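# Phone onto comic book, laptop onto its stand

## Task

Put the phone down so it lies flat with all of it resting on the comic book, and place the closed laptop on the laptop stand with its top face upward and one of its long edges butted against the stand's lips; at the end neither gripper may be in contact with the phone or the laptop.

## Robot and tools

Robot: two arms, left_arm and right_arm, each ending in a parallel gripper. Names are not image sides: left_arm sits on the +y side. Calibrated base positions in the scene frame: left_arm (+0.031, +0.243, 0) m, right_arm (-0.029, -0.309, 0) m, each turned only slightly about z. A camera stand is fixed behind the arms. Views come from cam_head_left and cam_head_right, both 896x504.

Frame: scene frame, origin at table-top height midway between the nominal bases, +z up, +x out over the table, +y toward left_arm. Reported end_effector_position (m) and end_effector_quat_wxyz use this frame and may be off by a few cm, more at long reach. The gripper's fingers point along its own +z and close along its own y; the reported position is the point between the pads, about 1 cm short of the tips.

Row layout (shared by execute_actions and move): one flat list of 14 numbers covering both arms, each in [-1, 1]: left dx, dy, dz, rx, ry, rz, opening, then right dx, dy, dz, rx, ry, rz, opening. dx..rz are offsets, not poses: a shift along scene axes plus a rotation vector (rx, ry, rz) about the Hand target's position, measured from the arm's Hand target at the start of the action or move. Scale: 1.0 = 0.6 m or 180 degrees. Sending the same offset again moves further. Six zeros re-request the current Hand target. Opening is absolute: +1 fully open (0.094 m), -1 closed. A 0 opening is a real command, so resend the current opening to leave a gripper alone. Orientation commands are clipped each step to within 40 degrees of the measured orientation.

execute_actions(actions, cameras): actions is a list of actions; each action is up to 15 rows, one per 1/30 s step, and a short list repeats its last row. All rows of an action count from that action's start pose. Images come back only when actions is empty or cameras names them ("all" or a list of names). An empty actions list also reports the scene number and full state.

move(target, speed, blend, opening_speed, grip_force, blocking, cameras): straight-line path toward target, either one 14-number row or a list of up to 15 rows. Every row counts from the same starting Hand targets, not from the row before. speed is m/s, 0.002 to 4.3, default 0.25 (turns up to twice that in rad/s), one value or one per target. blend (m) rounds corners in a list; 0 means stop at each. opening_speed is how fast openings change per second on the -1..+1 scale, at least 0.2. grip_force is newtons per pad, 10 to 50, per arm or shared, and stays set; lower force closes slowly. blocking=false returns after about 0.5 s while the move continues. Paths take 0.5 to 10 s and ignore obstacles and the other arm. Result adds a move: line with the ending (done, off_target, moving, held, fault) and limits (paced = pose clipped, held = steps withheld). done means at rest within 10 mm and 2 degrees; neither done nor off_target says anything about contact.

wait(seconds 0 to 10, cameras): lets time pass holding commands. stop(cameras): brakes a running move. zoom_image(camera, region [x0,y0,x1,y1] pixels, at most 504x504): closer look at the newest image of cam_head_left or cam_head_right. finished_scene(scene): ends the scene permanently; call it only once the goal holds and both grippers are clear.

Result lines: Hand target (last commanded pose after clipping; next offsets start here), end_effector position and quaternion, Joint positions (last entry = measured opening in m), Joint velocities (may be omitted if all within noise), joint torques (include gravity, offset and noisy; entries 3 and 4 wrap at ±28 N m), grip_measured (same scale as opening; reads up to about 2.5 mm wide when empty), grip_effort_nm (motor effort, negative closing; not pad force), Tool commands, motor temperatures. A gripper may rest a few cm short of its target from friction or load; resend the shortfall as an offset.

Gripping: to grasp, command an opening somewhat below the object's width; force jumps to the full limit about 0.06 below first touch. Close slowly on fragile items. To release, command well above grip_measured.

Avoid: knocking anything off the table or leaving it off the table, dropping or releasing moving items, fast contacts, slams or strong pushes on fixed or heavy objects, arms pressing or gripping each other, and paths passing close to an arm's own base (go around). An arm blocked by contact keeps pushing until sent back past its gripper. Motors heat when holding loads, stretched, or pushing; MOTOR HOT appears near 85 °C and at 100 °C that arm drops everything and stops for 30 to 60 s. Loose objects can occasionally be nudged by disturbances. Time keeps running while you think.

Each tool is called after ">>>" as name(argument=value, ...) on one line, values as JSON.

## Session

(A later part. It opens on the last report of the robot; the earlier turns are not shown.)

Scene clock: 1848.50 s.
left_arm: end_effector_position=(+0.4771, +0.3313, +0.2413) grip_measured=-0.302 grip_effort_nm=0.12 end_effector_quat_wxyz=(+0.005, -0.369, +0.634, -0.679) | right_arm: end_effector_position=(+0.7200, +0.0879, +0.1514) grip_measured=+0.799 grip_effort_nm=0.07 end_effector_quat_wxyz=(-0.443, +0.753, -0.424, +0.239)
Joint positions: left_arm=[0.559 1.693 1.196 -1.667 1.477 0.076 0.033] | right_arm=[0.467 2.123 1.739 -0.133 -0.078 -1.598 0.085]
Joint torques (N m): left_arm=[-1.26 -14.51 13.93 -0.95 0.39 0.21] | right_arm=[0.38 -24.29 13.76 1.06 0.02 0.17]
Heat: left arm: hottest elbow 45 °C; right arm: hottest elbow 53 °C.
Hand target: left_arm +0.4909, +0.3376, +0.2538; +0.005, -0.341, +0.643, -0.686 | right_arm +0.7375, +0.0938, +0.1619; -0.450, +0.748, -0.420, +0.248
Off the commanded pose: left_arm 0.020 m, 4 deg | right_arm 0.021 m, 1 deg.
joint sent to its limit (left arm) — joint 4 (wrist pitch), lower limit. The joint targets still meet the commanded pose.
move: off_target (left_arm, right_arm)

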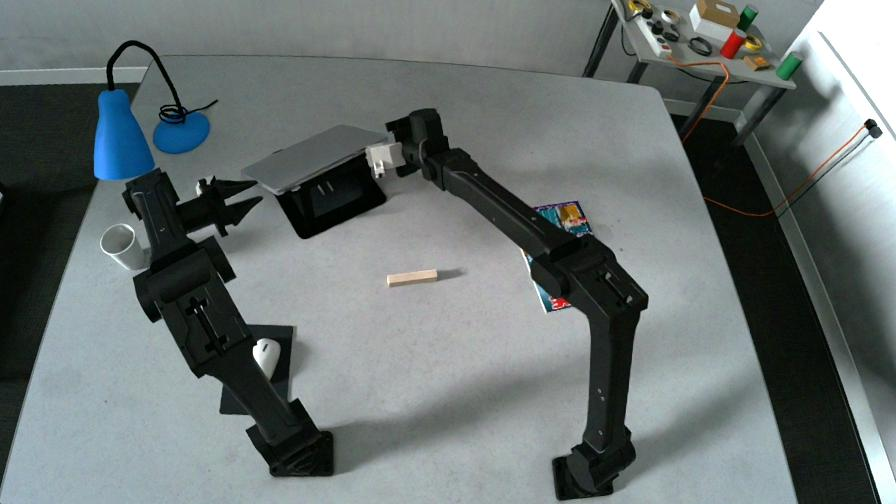

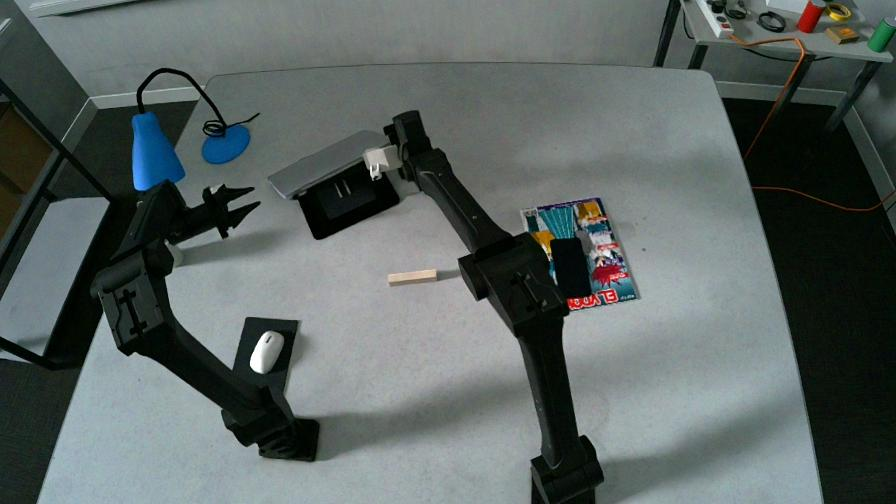

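>>> move(target=[0,0,0,0,0,0,-0.3,0.0315,0.019,-0.0195,0,0,0,0.8], speed=0.08, cameras=["all"])

>>> zoom_image(camera="cam_head_left", region=[340, 110, 430, 175])

>>> zoom_image(camera="cam_head_right", region=[340, 110, 430, 175])

Scene clock: 1858.80 s.
left_arm: end_effector_position=(+0.4771, +0.3313, +0.2413) grip_measured=-0.302 grip_effort_nm=0.12 end_effector_quat_wxyz=(+0.005, -0.369, +0.634, -0.679) | right_arm: end_effector_position=(+0.7402, +0.0980, +0.1421) grip_measured=+0.799 grip_effort_nm=0.07 end_effector_quat_wxyz=(-0.443, +0.752, -0.424, +0.240)
Joint positions: left_arm=[0.559 1.693 1.196 -1.667 1.477 0.076 0.033] | right_arm=[0.467 2.191 1.831 -0.156 -0.076 -1.598 0.085]
Joint torques (N m): left_arm=[-2.73 -14.15 14.01 -0.9 0.38 0.14] | right_arm=[0.56 -24.7 13.79 1.09 0.03 0.17]
Heat: left arm: hottest elbow 45 °C; right arm: hottest elbow 53 °C.
Hand target: left_arm +0.4909, +0.3376, +0.2538; +0.005, -0.341, +0.643, -0.686 | right_arm +0.7564, +0.1052, +0.1501; -0.450, +0.748, -0.420, +0.248
Off the commanded pose: left_arm 0.020 m, 4 deg | right_arm 0.020 m, 1 deg.
joint sent to its limit (left arm) — joint 4 (wrist pitch), lower limit. The joint targets still meet the commanded pose.
move: off_target (left_arm, right_arm)

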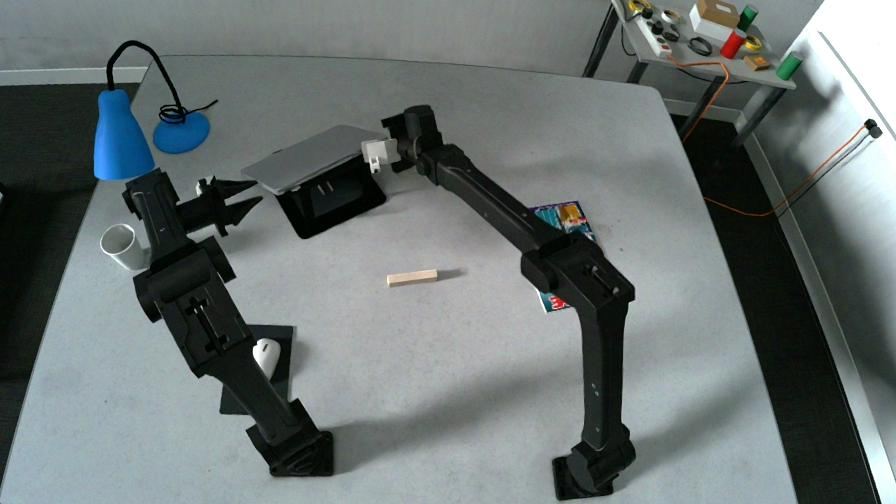

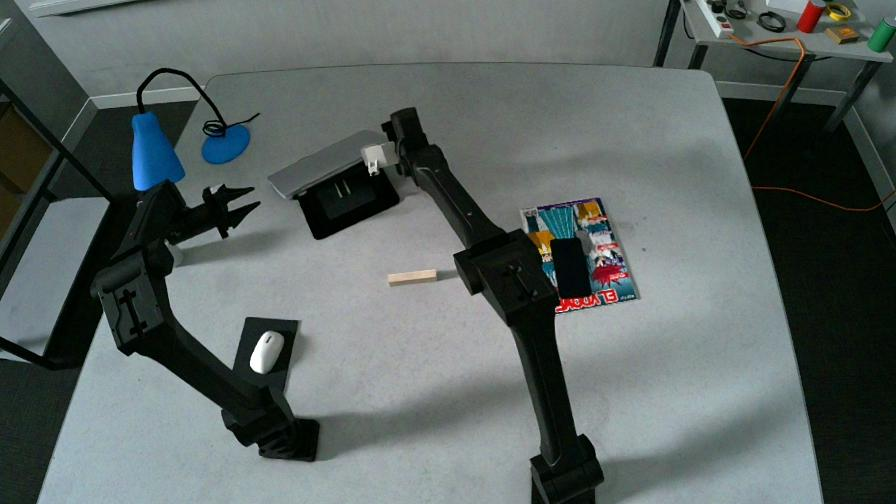

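Scaled by 5.600.

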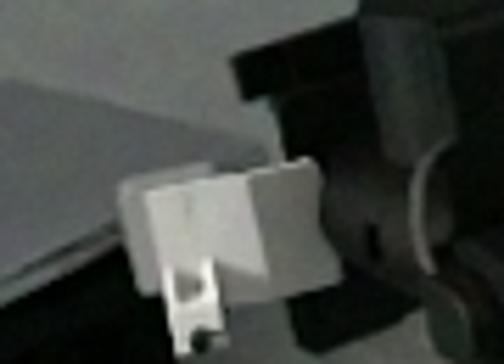

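Scaled by 5.600.

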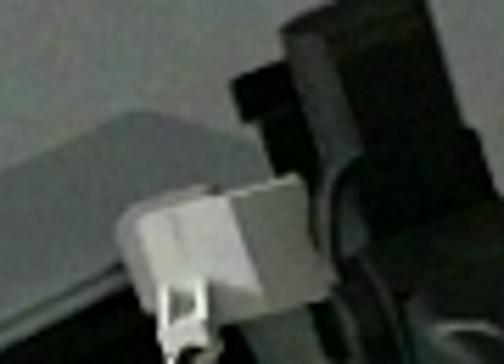

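>>> move(target=[[0,0,0,0,0,0,-0.3,0.006,0.0132,-0.007,0,0,0,0.8],[0,0,0,0,0,0,-0.3,0.006,0.0132,-0.007,0,0,0,-0.2]], speed=0.06, opening_speed=0.5, cameras=["all"])

>>> zoom_image(camera="cam_head_left", region=[340, 110, 430, 175])

>>> zoom_image(camera="cam_head_right", region=[340, 110, 430, 175])

Scene clock: 1867.80 s.
left_arm: end_effector_position=(+0.4771, +0.3313, +0.2413) grip_measured=-0.302 grip_effort_nm=0.12 end_effector_quat_wxyz=(+0.005, -0.369, +0.634, -0.679) | right_arm: end_effector_position=(+0.7450, +0.0994, +0.1436) grip_measured=-0.198 grip_effort_nm=-0.08 end_effector_quat_wxyz=(-0.443, +0.751, -0.425, +0.243)
Joint positions: left_arm=[0.559 1.693 1.196 -1.667 1.477 0.076 0.033] | right_arm=[0.467 2.203 1.854 -0.165 -0.071 -1.598 0.038]
Joint torques (N m): left_arm=[-1.96 -14.51 13.76 -0.92 0.4 0.14] | right_arm=[1.03 -24.29 14.27 1.22 0.08 0.21]
Heat: left arm: hottest elbow 45 °C; right arm: hottest elbow 54 °C.
Hand target: left_arm +0.4909, +0.3376, +0.2538; +0.005, -0.341, +0.643, -0.686 | right_arm +0.7600, +0.1131, +0.1459; -0.450, +0.748, -0.420, +0.248
Off the commanded pose: left_arm 0.020 m, 4 deg | right_arm 0.021 m, 1 deg.
joint sent to its limit (left arm) — joint 4 (wrist pitch), lower limit. The joint targets still meet the commanded pose.
move: off_target (left_arm, right_arm); target 2's new opening was sent with right_arm's hand 0.021 m and 1 deg from that target

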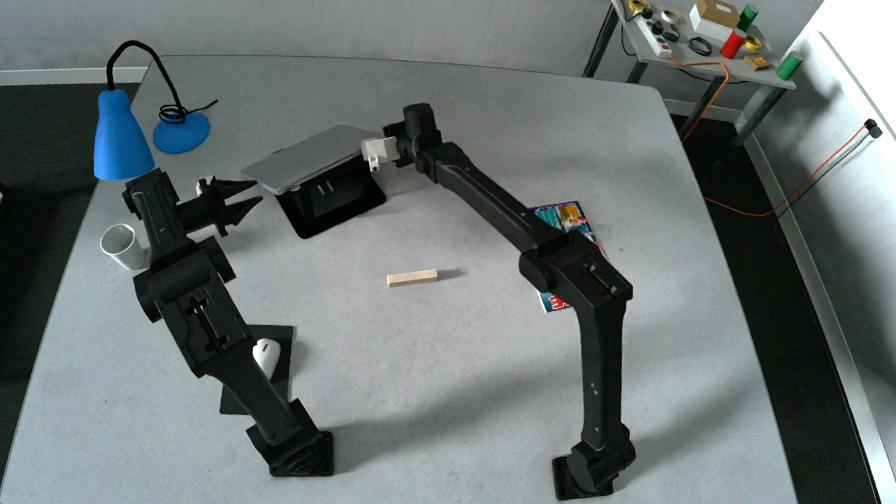

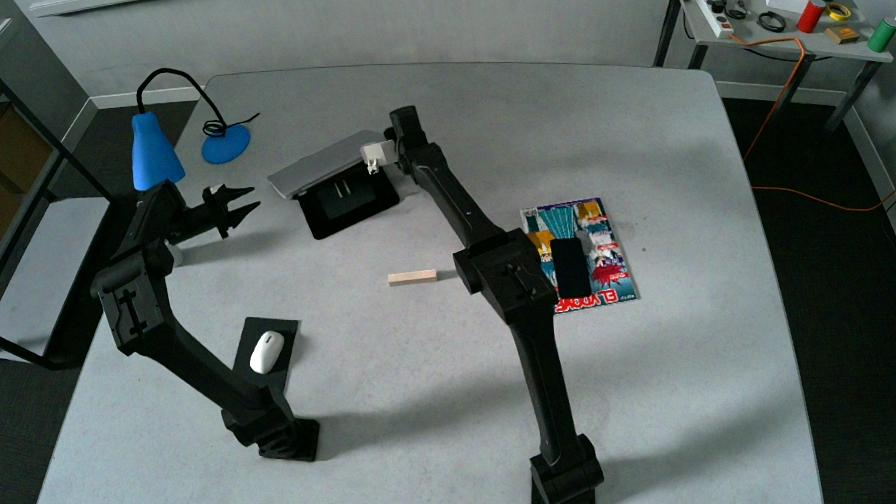

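Scaled by 5.600.

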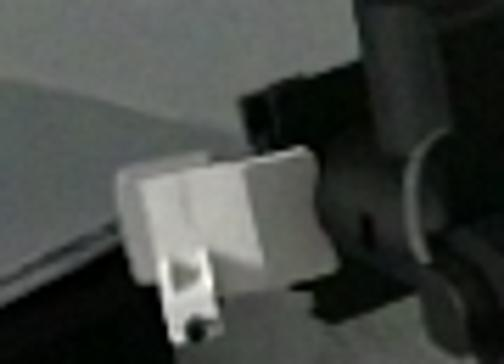

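Scaled by 5.600.

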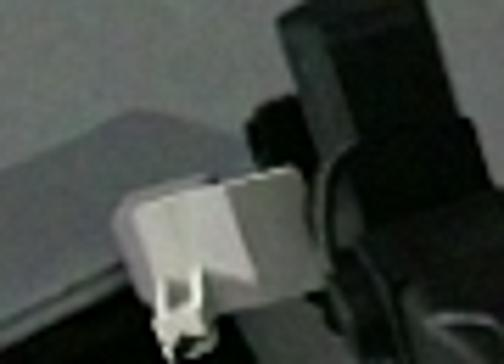

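>>> move(target=[0,0,0,0,0,0,-0.3,0,0,0,0,0,0,-0.72], speed=0.06, opening_speed=0.3, grip_force=25, cameras=["all"])

>>> zoom_image(camera="cam_head_left", region=[340, 110, 430, 175])

>>> zoom_image(camera="cam_head_right", region=[340, 110, 430, 175])

Scene clock: 1874.87 s.
left_arm: end_effector_position=(+0.4771, +0.3313, +0.2413) grip_measured=-0.302 grip_effort_nm=0.12 end_effector_quat_wxyz=(+0.005, -0.369, +0.634, -0.679) | right_arm: end_effector_position=(+0.7440, +0.0993, +0.1411) grip_measured=-0.688 grip_effort_nm=-0.50 end_effector_quat_wxyz=(-0.440, +0.753, -0.426, +0.240)
Joint positions: left_arm=[0.559 1.693 1.196 -1.667 1.477 0.076 0.033] | right_arm=[0.467 2.204 1.854 -0.173 -0.073 -1.597 0.015]
Joint torques (N m): left_arm=[-1.61 -14.51 14 -0.95 0.4 0.15] | right_arm=[0.97 -24.35 14.27 1.47 0.15 0.2]
Motor temperatures (°C): left_arm=[22 29 45 24 28 24 28] | right_arm=[26 44 55 25 24 23 26]
Heat: left arm: hottest elbow 45 °C; right arm: hottest elbow 55 °C.
Hand target: left_arm +0.4909, +0.3376, +0.2538; +0.005, -0.341, +0.643, -0.686 | right_arm +0.7600, +0.1131, +0.1459; -0.450, +0.748, -0.420, +0.248
Off the commanded pose: left_arm 0.020 m, 4 deg | right_arm 0.022 m, 2 deg.
joint sent to its limit (left arm) — joint 4 (wrist pitch), lower limit. The joint targets still meet the commanded pose.
grip_force (N): 25, 25
move: off_target (left_arm, right_arm)

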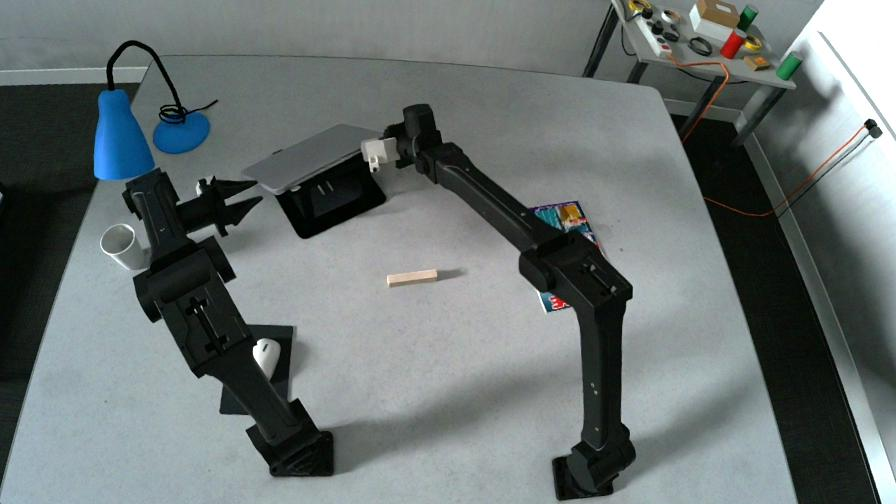

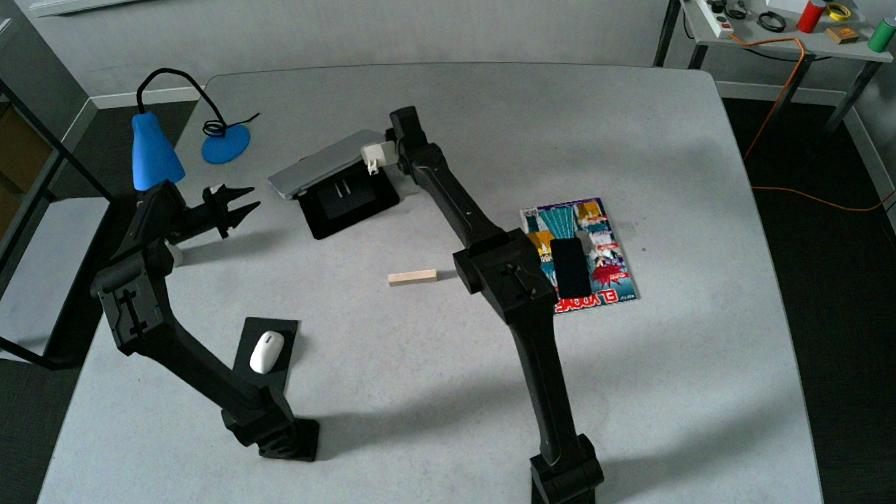

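Scaled by 5.600.

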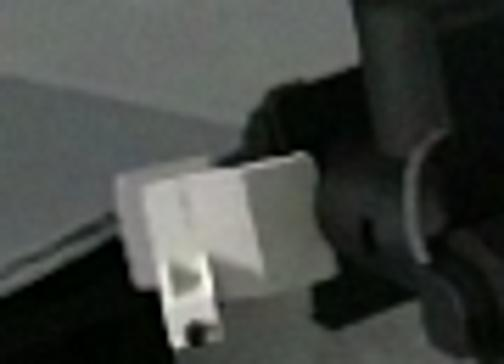

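Scaled by 5.600.

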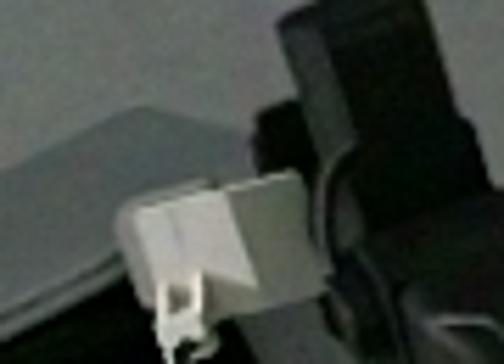

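>>> move(target=[0,0,0,0,0,0,-0.3,0,0,0,0,0,0,-0.85], speed=0.06, grip_force=50)

>>> move(target=[[0,0,0,0,0,0,-0.3,0,0,0.055,0,0,0,-0.85],[0,0,0,0,0,0,-0.3,-0.064,-0.039,0.055,0,0,-0.015,-0.85]], speed=0.08, cameras=["all"])

>>> zoom_image(camera="cam_head_left", region=[230, 100, 420, 220])

>>> zoom_image(camera="cam_head_right", region=[250, 100, 440, 220])

Scene clock: 1881.00 s.
left_arm: end_effector_position=(+0.4771, +0.3313, +0.2413) grip_measured=-0.302 grip_effort_nm=0.12 end_effector_quat_wxyz=(+0.005, -0.369, +0.634, -0.679) | right_arm: end_effector_position=(+0.7440, +0.0993, +0.1411) grip_measured=-0.726 grip_effort_nm=-1.01 end_effector_quat_wxyz=(-0.440, +0.753, -0.426, +0.240)
Joint positions: left_arm=[0.559 1.693 1.196 -1.667 1.477 0.076 0.033] | right_arm=[0.467 2.204 1.854 -0.173 -0.073 -1.597 0.013]
Joint torques (N m): left_arm=[-2.02 -13.86 13.79 -1.07 0.4 0.13] | right_arm=[1.03 -24.41 14.23 1.47 0.16 0.2]
Motor temperatures (°C): left_arm=[22 29 45 24 28 24 28] | right_arm=[26 45 56 25 24 23 26]
Heat: left arm: hottest elbow 45 °C; right arm: hottest elbow 56 °C.
Hand target: left_arm +0.4909, +0.3376, +0.2538; +0.005, -0.341, +0.643, -0.686 | right_arm +0.7600, +0.1131, +0.1459; -0.450, +0.748, -0.420, +0.248
Off the commanded pose: left_arm 0.020 m, 4 deg | right_arm 0.022 m, 2 deg.
joint sent to its limit (left arm) — joint 4 (wrist pitch), lower limit. The joint targets still meet the commanded pose.
move: off_target (left_arm, right_arm)

Scene clock: 1882.90 s.
left_arm: end_effector_position=(+0.4771, +0.3313, +0.2413) grip_measured=-0.302 grip_effort_nm=0.12 end_effector_quat_wxyz=(+0.005, -0.369, +0.634, -0.679) | right_arm: end_effector_position=(+0.7246, +0.0958, +0.1440) grip_measured=-0.731 grip_effort_nm=-1.04 end_effector_quat_wxyz=(-0.429, +0.751, -0.437, +0.247)
Joint positions: left_arm=[0.559 1.693 1.196 -1.667 1.477 0.076 0.033] | right_arm=[0.483 2.152 1.779 -0.162 -0.027 -1.583 0.013]
Joint torques (N m): left_arm=[-1.85 -14.33 13.82 -0.84 0.37 0.16] | right_arm=[0.26 -31.15 7.68 1.62 0.17 0.3]
Motor temperatures (°C): left_arm=[22 29 45 24 28 24 28] | right_arm=[26 45 56 25 24 23 26]
Heat: left arm: hottest elbow 45 °C; right arm: hottest elbow 56 °C.
Hand target: left_arm +0.4909, +0.3376, +0.2538; +0.005, -0.341, +0.643, -0.686 | right_arm +0.7216, +0.0897, +0.1788; -0.444, +0.738, -0.438, +0.258
Off the commanded pose: left_arm 0.020 m, 4 deg | right_arm 0.036 m, 3 deg.
joint sent to its limit (left arm) — joint 4 (wrist pitch), lower limit. The joint targets still meet the commanded pose.
move: off_target (left_arm, right_arm)

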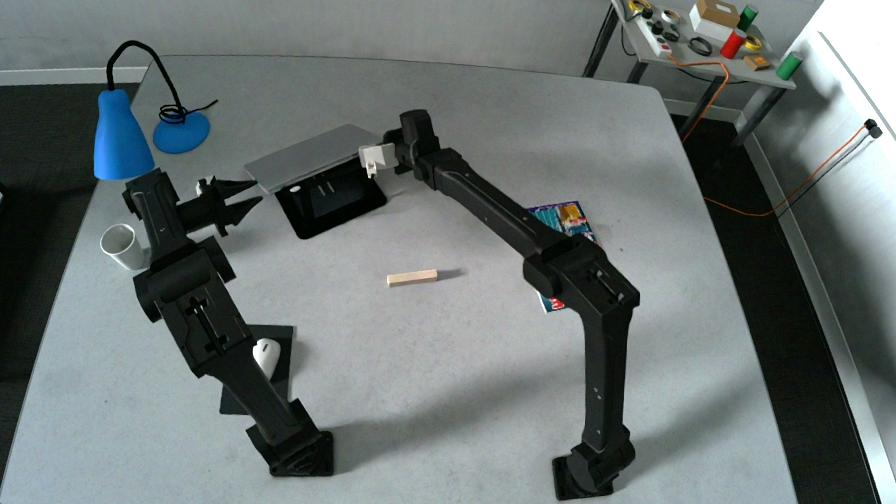

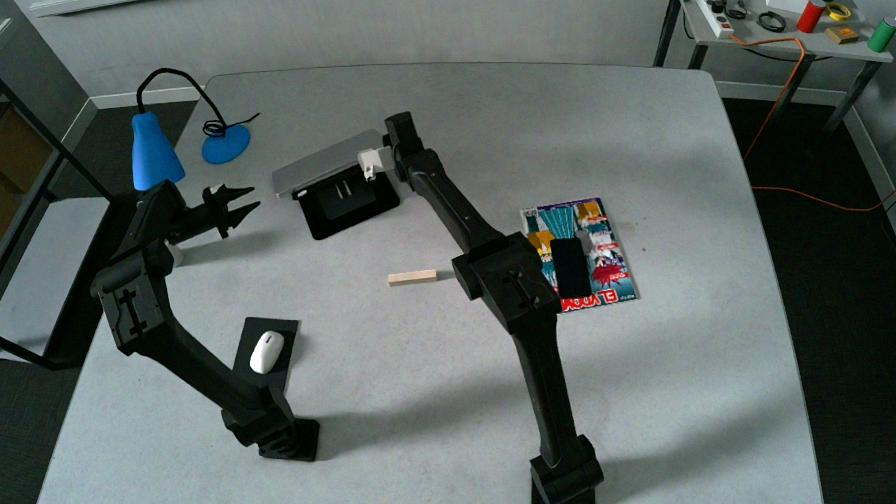

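Scaled by 2.653.

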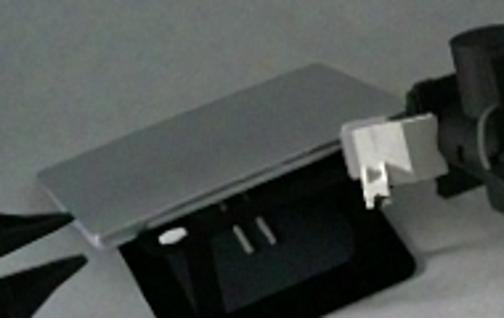

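Scaled by 2.653.

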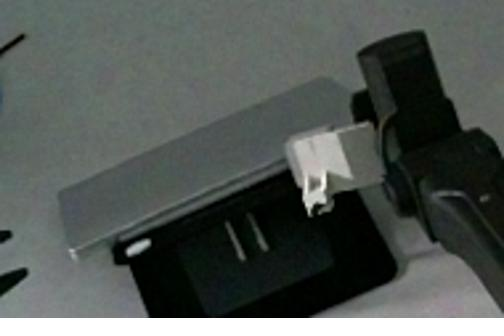

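>>> zoom_image(camera="cam_head_left", region=[235, 110, 375, 200])

>>> zoom_image(camera="cam_head_right", region=[265, 110, 405, 200])

Scaled by 3.600.

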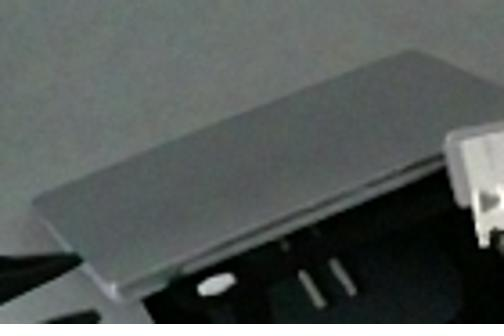

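Scaled by 3.600.

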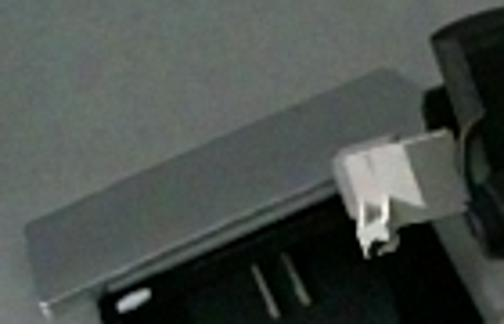

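>>> move(target=[[0.165,0.17,-0.056,0,0,0,0.3,0,0,-0.02,0,0,0,-0.85],[0.202,0.179,-0.236,0,0,0,0.3,0,0,-0.02,0,0,0,-0.85]], speed=0.2, blend=[0.03,0], cameras=["all"])

>>> zoom_image(camera="cam_head_left", region=[200, 100, 390, 220])

>>> zoom_image(camera="cam_head_right", region=[220, 100, 410, 220])

Scene clock: 1913.43 s.
left_arm: end_effector_position=(+0.5836, +0.4249, +0.1657) grip_measured=+0.298 grip_effort_nm=0.13 end_effector_quat_wxyz=(+0.042, -0.349, +0.655, -0.669) | right_arm: end_effector_position=(+0.7246, +0.0958, +0.1431) grip_measured=-0.731 grip_effort_nm=-1.03 end_effector_quat_wxyz=(-0.434, +0.748, -0.435, +0.251)
Joint positions: left_arm=[0.592 2.1 1.612 -1.677 1.45 0.171 0.061] | right_arm=[0.483 2.151 1.767 -0.137 -0.027 -1.583 0.013]
Joint torques (N m): left_arm=[-1.03 -10.64 16.09 -0.8 0.5 0.2] | right_arm=[0.26 -30.33 7.53 1.77 0.18 0.3]
Motor temperatures (°C): left_arm=[22 29 45 24 28 24 28] | right_arm=[26 52 48 25 24 23 28]
Heat: left arm: hottest elbow 45 °C; right arm: hottest shoulder 52 °C.
Hand target: left_arm +0.6120, +0.4448, +0.1122; +0.005, -0.341, +0.643, -0.686 | right_arm +0.7216, +0.0897, +0.1669; -0.444, +0.738, -0.438, +0.258
Off the commanded pose: left_arm 0.064 m, 5 deg | right_arm 0.025 m, 2 deg.
joint sent to its limit (left arm) — joint 4 (wrist pitch), lower limit. The joint targets are off in position and orientation.
move: off_target (left_arm, right_arm)

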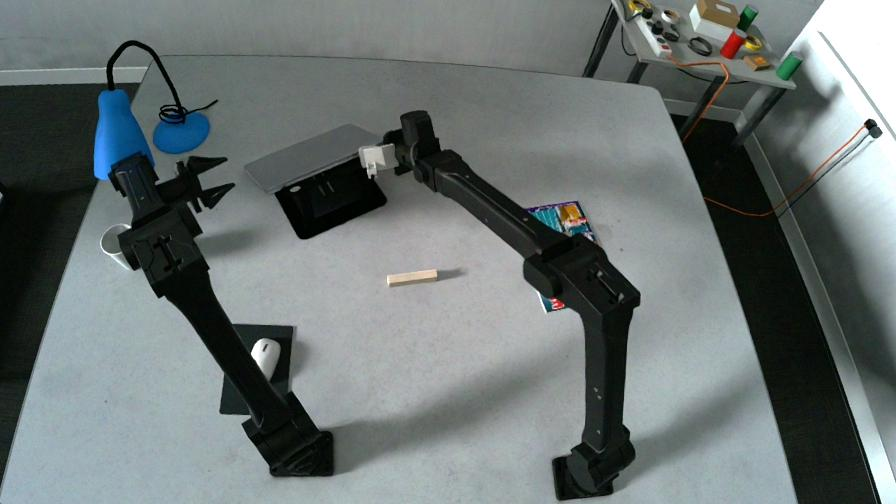

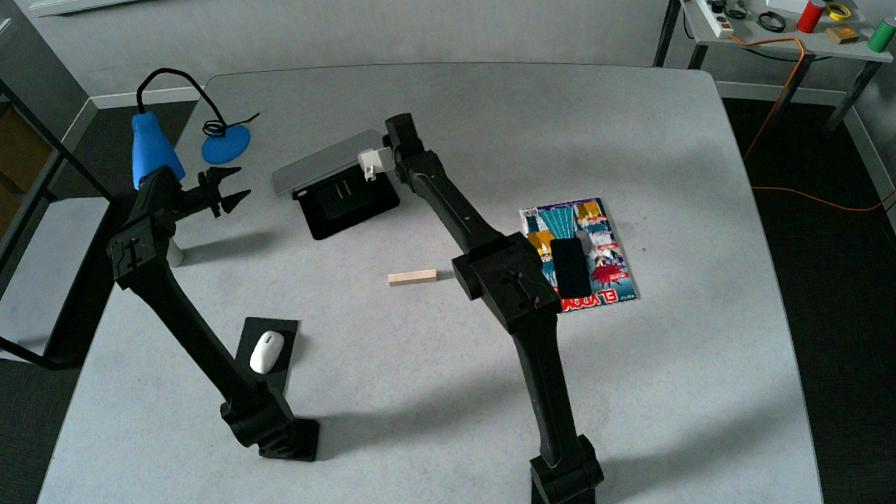

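Scaled by 2.653.

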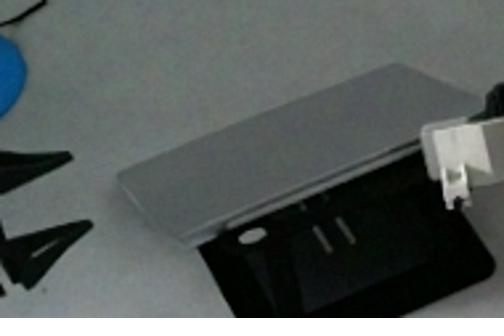

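Scaled by 2.653.

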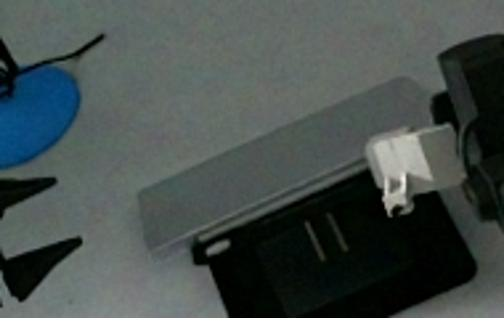

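>>> move(target=[-0.202,-0.19,0.2,0,0,0,0.3,0,0,0,0,0,0,-0.85], speed=0.15)

>>> move(target=[[0,0,0,0,0,0,0.3,0,0,0.02,0,0,0,-0.85],[0,0,0,0,0,0,0.3,-0.05,-0.0305,0.03,0,0,0.02,-0.85]], speed=0.08, cameras=["all"])

>>> zoom_image(camera="cam_head_left", region=[230, 100, 420, 220])

>>> zoom_image(camera="cam_head_right", region=[250, 100, 440, 220])

Scene clock: 1924.60 s.
left_arm: end_effector_position=(+0.4935, +0.3390, +0.2255) grip_measured=+0.298 grip_effort_nm=0.13 end_effector_quat_wxyz=(+0.016, -0.353, +0.643, -0.679) | right_arm: end_effector_position=(+0.7246, +0.0958, +0.1431) grip_measured=-0.731 grip_effort_nm=-1.04 end_effector_quat_wxyz=(-0.434, +0.748, -0.435, +0.251)
Joint positions: left_arm=[0.553 1.765 1.244 -1.677 1.476 0.153 0.061] | right_arm=[0.483 2.151 1.767 -0.137 -0.027 -1.583 0.013]
Joint torques (N m): left_arm=[-2.02 -18.2 7.42 -0.66 0.56 -0.02] | right_arm=[0.32 -30.27 7.54 1.74 0.18 0.3]
Heat: left arm: hottest elbow 44 °C; right arm: hottest shoulder 52 °C.
Hand target: left_arm +0.4908, +0.3308, +0.2322; +0.005, -0.341, +0.643, -0.686 | right_arm +0.7216, +0.0897, +0.1669; -0.444, +0.738, -0.438, +0.258
Off the commanded pose: left_arm 0.011 m, 2 deg | right_arm 0.025 m, 2 deg.
joint sent to its limit (left arm) — joint 4 (wrist pitch), lower limit. The joint targets still meet the commanded pose.
move: off_target (left_arm, right_arm)

Scene clock: 1926.37 s.
left_arm: end_effector_position=(+0.4935, +0.3390, +0.2255) grip_measured=+0.298 grip_effort_nm=0.13 end_effector_quat_wxyz=(+0.016, -0.353, +0.643, -0.679) | right_arm: end_effector_position=(+0.6897, +0.0859, +0.1446) grip_measured=-0.736 grip_effort_nm=-1.04 end_effector_quat_wxyz=(-0.435, +0.762, -0.423, +0.225)
Joint positions: left_arm=[0.553 1.765 1.244 -1.677 1.476 0.153 0.061] | right_arm=[0.48 2.064 1.638 -0.123 -0.086 -1.594 0.012]
Joint torques (N m): left_arm=[-1.96 -18.73 7.36 -0.53 0.62 0] | right_arm=[-0.67 -30.97 7.77 1.87 -0.21 0.06]
Heat: left arm: hottest elbow 44 °C; right arm: hottest shoulder 52 °C.
Hand target: left_arm +0.4908, +0.3308, +0.2322; +0.005, -0.341, +0.643, -0.686 | right_arm +0.6915, +0.0714, +0.1848; -0.452, +0.751, -0.414, +0.244
Off the commanded pose: left_arm 0.011 m, 2 deg | right_arm 0.043 m, 3 deg.
joint sent to its limit (left arm) — joint 4 (wrist pitch), lower limit. The joint targets still meet the commanded pose.
move: off_target (left_arm, right_arm)

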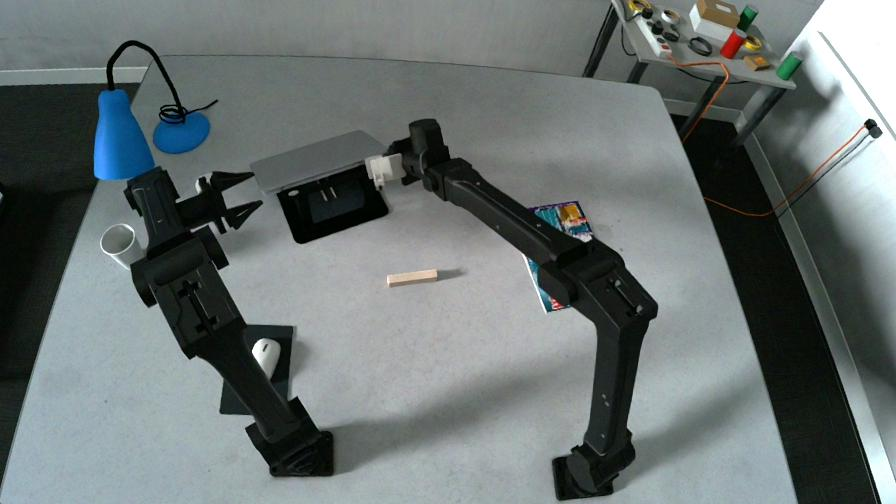

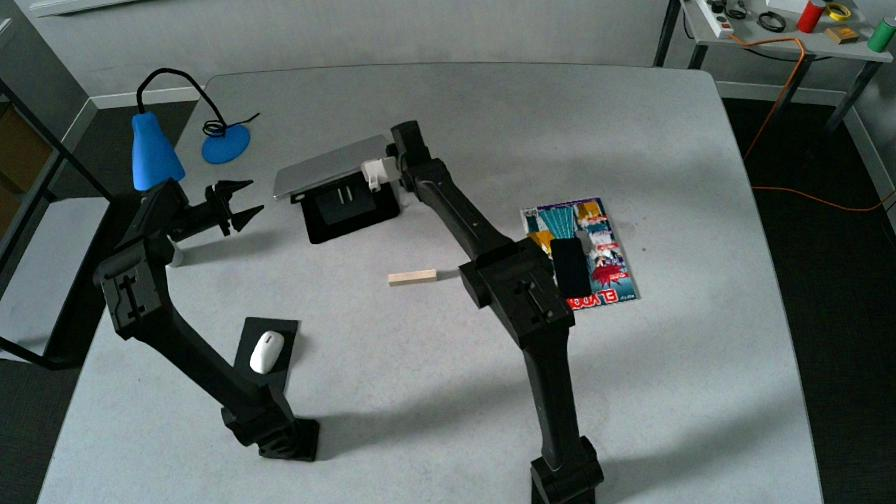

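Scaled by 2.653.

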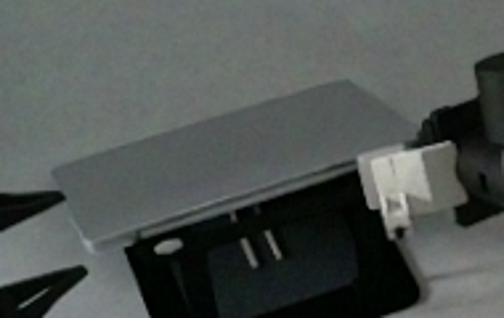

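Scaled by 2.653.

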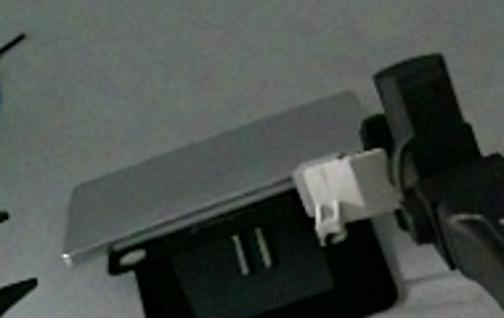

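>>> move(target=[-0.05,0.06,0.0,0,0,0.2,0.3,0,0,0,0,0,0,-0.85], speed=0.4)

Scene clock: 1954.93 s.
left_arm: end_effector_position=(+0.4653, +0.3644, +0.2248) grip_measured=+0.298 grip_effort_nm=0.13 end_effector_quat_wxyz=(-0.054, +0.394, -0.592, +0.702) | right_arm: end_effector_position=(+0.6897, +0.0860, +0.1447) grip_measured=-0.737 grip_effort_nm=-1.04 end_effector_quat_wxyz=(-0.435, +0.762, -0.423, +0.225)
Joint positions: left_arm=[0.641 1.702 1.123 -1.578 1.559 0.076 0.061] | right_arm=[0.48 2.064 1.638 -0.122 -0.086 -1.594 0.012]
Joint torques (N m): left_arm=[-0.5 -16.85 7.05 0.16 0.62 -0.06] | right_arm=[-0.62 -30.27 7.72 1.85 -0.21 0.05]
Motor temperatures (°C): left_arm=[22 30 40 24 28 24 27] | right_arm=[26 51 44 25 24 23 28]
Heat: left arm: hottest elbow 40 °C; right arm: hottest shoulder 51 °C.
Hand target: left_arm +0.4608, +0.3668, +0.2322; -0.217, +0.523, -0.506, +0.651 | right_arm +0.6916, +0.0715, +0.1848; -0.452, +0.751, -0.414, +0.244
Off the commanded pose: left_arm 0.009 m, 26 deg | right_arm 0.043 m, 3 deg.
joint sent to its limit (left arm) — joint 5 (wrist yaw), upper limit. The joint targets are off in orientation, not in position.
move: off_target (left_arm, right_arm)

>>> move(target=[0,0,0.05,0.1338,0.1825,-0.076,0.3,0,0,0,0,0,0,-0.85], speed=0.4)

Scene clock: 2000.23 s.
left_arm: end_effector_position=(+0.4534, +0.3681, +0.2479) grip_measured=+0.298 grip_effort_nm=0.13 end_effector_quat_wxyz=(+0.073, -0.574, +0.722, -0.378) | right_arm: end_effector_position=(+0.6897, +0.0860, +0.1447) grip_measured=-0.737 grip_effort_nm=-1.03 end_effector_quat_wxyz=(-0.435, +0.762, -0.423, +0.225)
Joint positions: left_arm=[0.532 1.315 1.123 -1.086 0.747 -0.898 0.061] | right_arm=[0.48 2.064 1.638 -0.122 -0.086 -1.594 0.012]
Joint torques (N m): left_arm=[-2.78 -12.4 12.62 1.58 0.29 0.01] | right_arm=[-0.67 -30.33 7.69 1.84 -0.21 0.05]
Heat: left arm: hottest elbow 39 °C; right arm: hottest shoulder 51 °C.
Hand target: left_arm +0.4609, +0.3668, +0.2622; +0.091, -0.565, +0.727, -0.380 | right_arm +0.6916, +0.0715, +0.1848; -0.452, +0.751, -0.414, +0.244
Off the commanded pose: left_arm 0.016 m, 2 deg | right_arm 0.043 m, 3 deg.
move: off_target (left_arm, right_arm)

>>> move(target=[[0.148,0.088,-0.083,-0.1102,-0.1301,-0.0053,0.3,0,0,0,0,0,0,-0.85],[0.185,0.085,-0.22,-0.1102,-0.1301,-0.0053,0.3,0,0,0,0,0,0,-0.85]], speed=0.25, blend=[0.03,0], cameras=["all"])

>>> zoom_image(camera="cam_head_left", region=[190, 120, 330, 220])

>>> zoom_image(camera="cam_head_right", region=[210, 120, 350, 220])

Scene clock: 2013.70 s.
left_arm: end_effector_position=(+0.5715, +0.4258, +0.1317) grip_measured=+0.298 grip_effort_nm=0.13 end_effector_quat_wxyz=(+0.137, -0.481, +0.620, -0.605) | right_arm: end_effector_position=(+0.6897, +0.0860, +0.1447) grip_measured=-0.737 grip_effort_nm=-1.04 end_effector_quat_wxyz=(-0.435, +0.762, -0.423, +0.225)
Joint positions: left_arm=[0.589 1.792 1.031 0.023 1.22 -1.302 0.061] | right_arm=[0.48 2.064 1.638 -0.122 -0.086 -1.594 0.012]
Joint torques (N m): left_arm=[-2.61 -17.26 7.46 2.06 0.24 -0.04] | right_arm=[-0.73 -30.33 7.71 1.8 -0.21 0.05]
Heat: left arm: hottest elbow 40 °C; right arm: hottest shoulder 52 °C.
Hand target: left_arm +0.5718, +0.4177, +0.1301; +0.135, -0.478, +0.622, -0.606 | right_arm +0.6916, +0.0715, +0.1848; -0.452, +0.751, -0.414, +0.244
Off the commanded pose: left_arm 0.008 m, 0 deg | right_arm 0.043 m, 3 deg.
move: off_target (right_arm)

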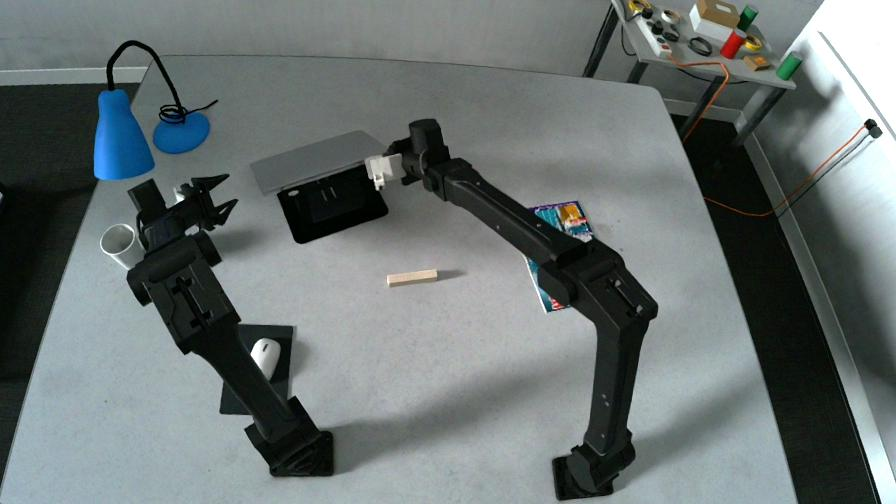

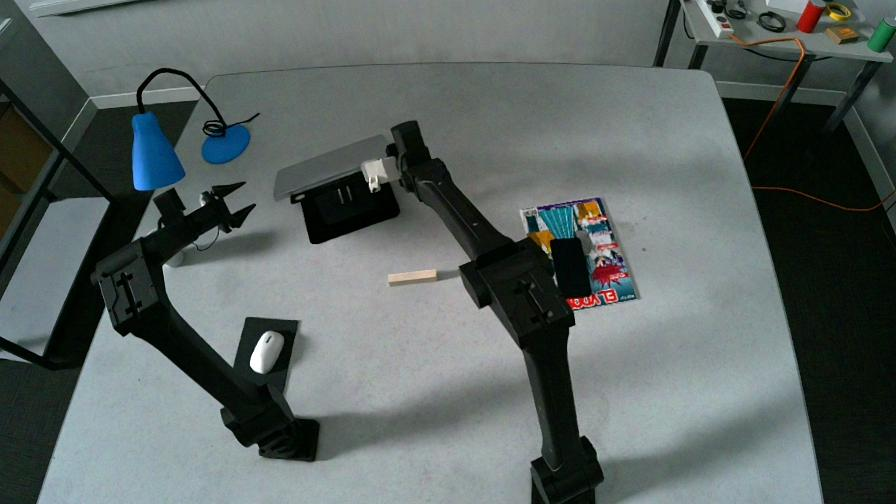

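Scaled by 3.600.

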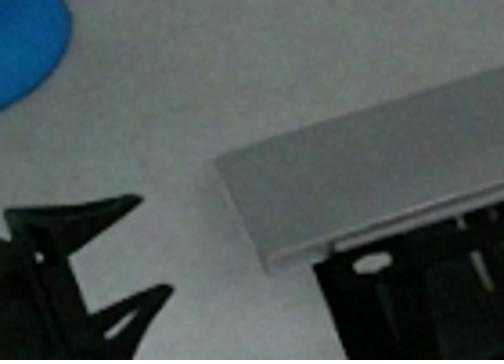

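Scaled by 3.600.

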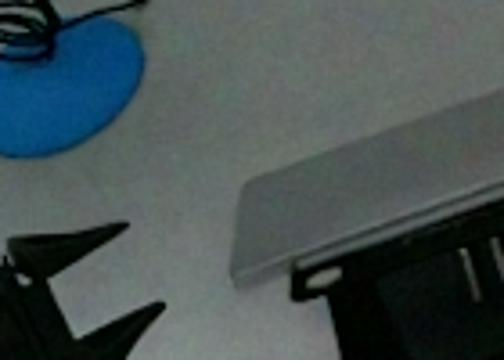

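>>> move(target=[0.0957,-0.101,-0.038,0,0,0,0.3,0,0,0,0,0,0,-0.85], speed=0.12, cameras=["all"])

>>> zoom_image(camera="cam_head_left", region=[190, 120, 330, 220])

>>> zoom_image(camera="cam_head_right", region=[210, 120, 350, 220])

Scene clock: 2027.23 s.
left_arm: end_effector_position=(+0.6251, +0.3606, +0.1088) grip_measured=+0.298 grip_effort_nm=0.13 end_effector_quat_wxyz=(+0.133, -0.481, +0.621, -0.604) | right_arm: end_effector_position=(+0.6897, +0.0860, +0.1447) grip_measured=-0.737 grip_effort_nm=-1.04 end_effector_quat_wxyz=(-0.435, +0.762, -0.423, +0.225)
Joint positions: left_arm=[0.425 1.87 1.028 0.31 1.09 -1.532 0.061] | right_arm=[0.48 2.064 1.638 -0.122 -0.086 -1.594 0.012]
Joint torques (N m): left_arm=[-2.14 -17.55 8.9 2.22 0.17 0] | right_arm=[-0.67 -30.27 7.71 1.84 -0.21 0.05]
Heat: left arm: hottest elbow 39 °C; right arm: hottest shoulder 52 °C.
Hand target: left_arm +0.6293, +0.3573, +0.1074; +0.135, -0.478, +0.622, -0.606 | right_arm +0.6916, +0.0715, +0.1848; -0.452, +0.751, -0.414, +0.244
Off the commanded pose: left_arm 0.006 m, 1 deg | right_arm 0.043 m, 3 deg.
move: off_target (right_arm)

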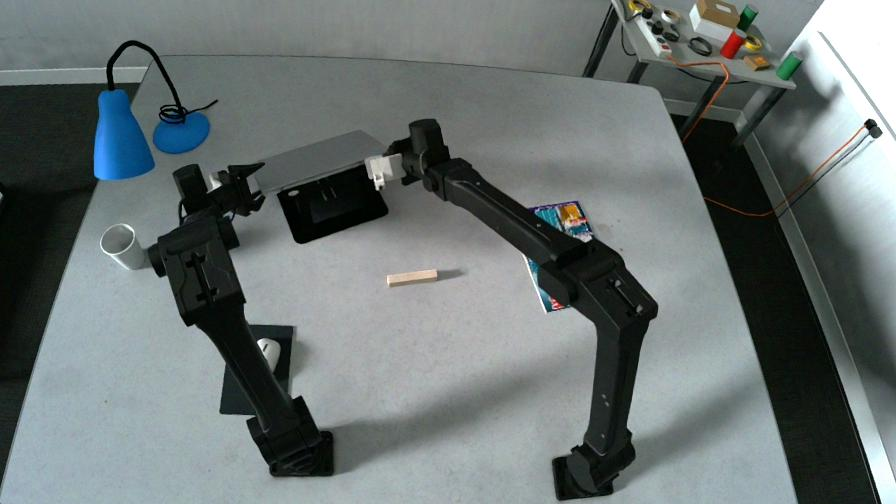

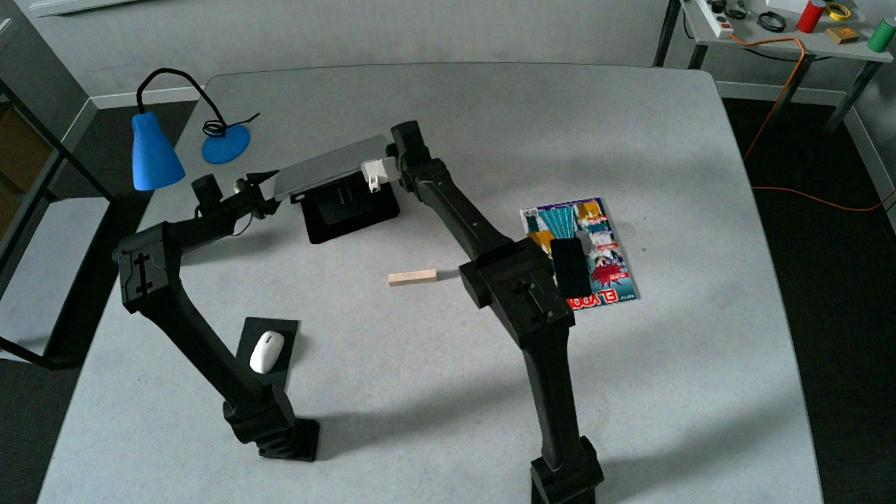

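Scaled by 3.600.

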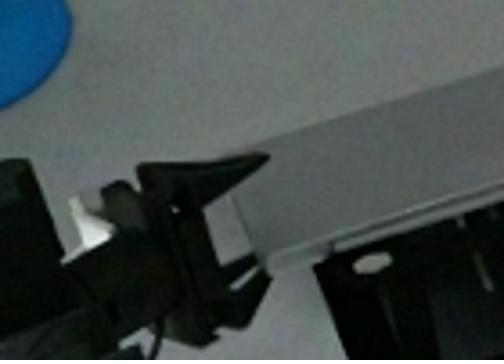

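Scaled by 3.600.

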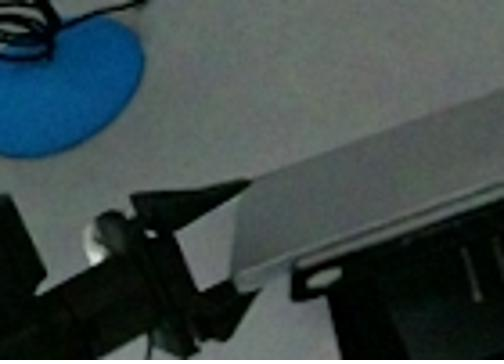

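>>> move(target=[0,0,0,0,0,0,-0.25,0,0,0,0,0,0,-0.85], speed=0.05, opening_speed=0.4, cameras=["all"])

>>> zoom_image(camera="cam_head_left", region=[190, 120, 330, 220])

>>> zoom_image(camera="cam_head_right", region=[210, 120, 350, 220])

Scene clock: 2036.07 s.
left_arm: end_effector_position=(+0.6249, +0.3605, +0.1045) grip_measured=-0.247 grip_effort_nm=-0.10 end_effector_quat_wxyz=(+0.130, -0.485, +0.620, -0.604) | right_arm: end_effector_position=(+0.6895, +0.0862, +0.1450) grip_measured=-0.737 grip_effort_nm=-1.04 end_effector_quat_wxyz=(-0.436, +0.762, -0.423, +0.225)
Joint positions: left_arm=[0.425 1.878 1.028 0.31 1.09 -1.535 0.035] | right_arm=[0.48 2.064 1.638 -0.122 -0.088 -1.594 0.012]
Joint torques (N m): left_arm=[-2.08 -18.2 8.59 2.18 0.13 -0.02] | right_arm=[-0.67 -30.27 7.73 1.84 -0.14 0.06]
Heat: left arm: hottest elbow 39 °C; right arm: hottest shoulder 52 °C.
Hand target: left_arm +0.6293, +0.3572, +0.1074; +0.135, -0.478, +0.622, -0.606 | right_arm +0.6916, +0.0715, +0.1849; -0.452, +0.751, -0.414, +0.244
Off the commanded pose: left_arm 0.006 m, 1 deg | right_arm 0.043 m, 3 deg.
move: off_target (right_arm)

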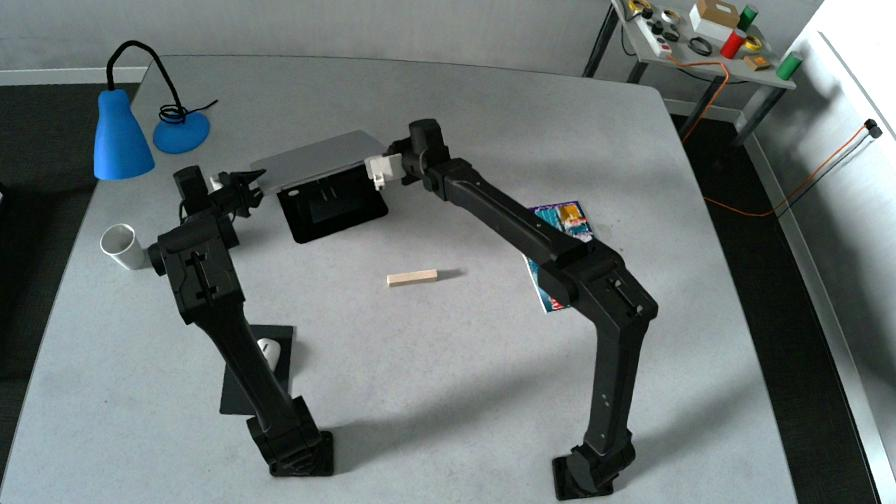

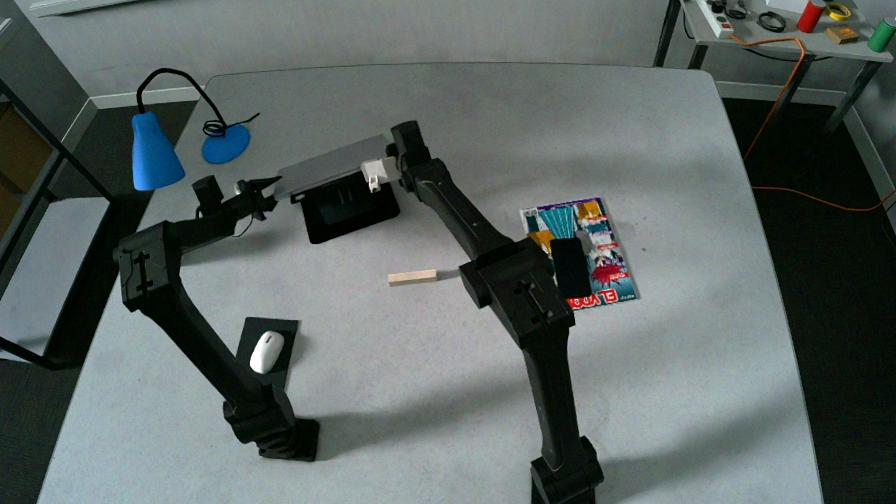

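Scaled by 3.600.

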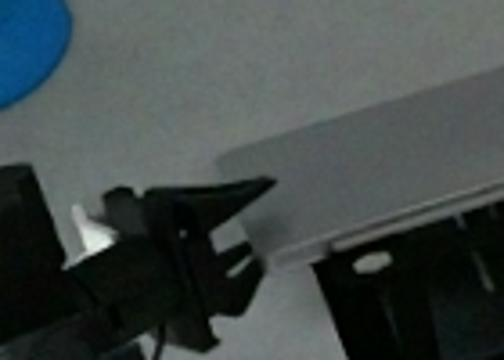

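Scaled by 3.600.

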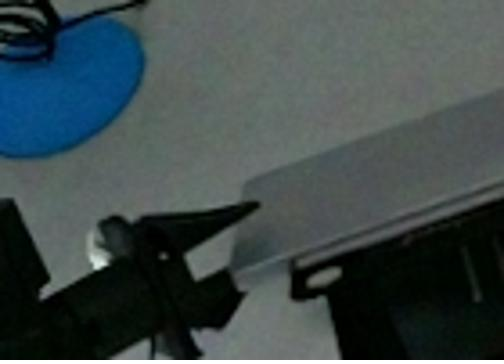

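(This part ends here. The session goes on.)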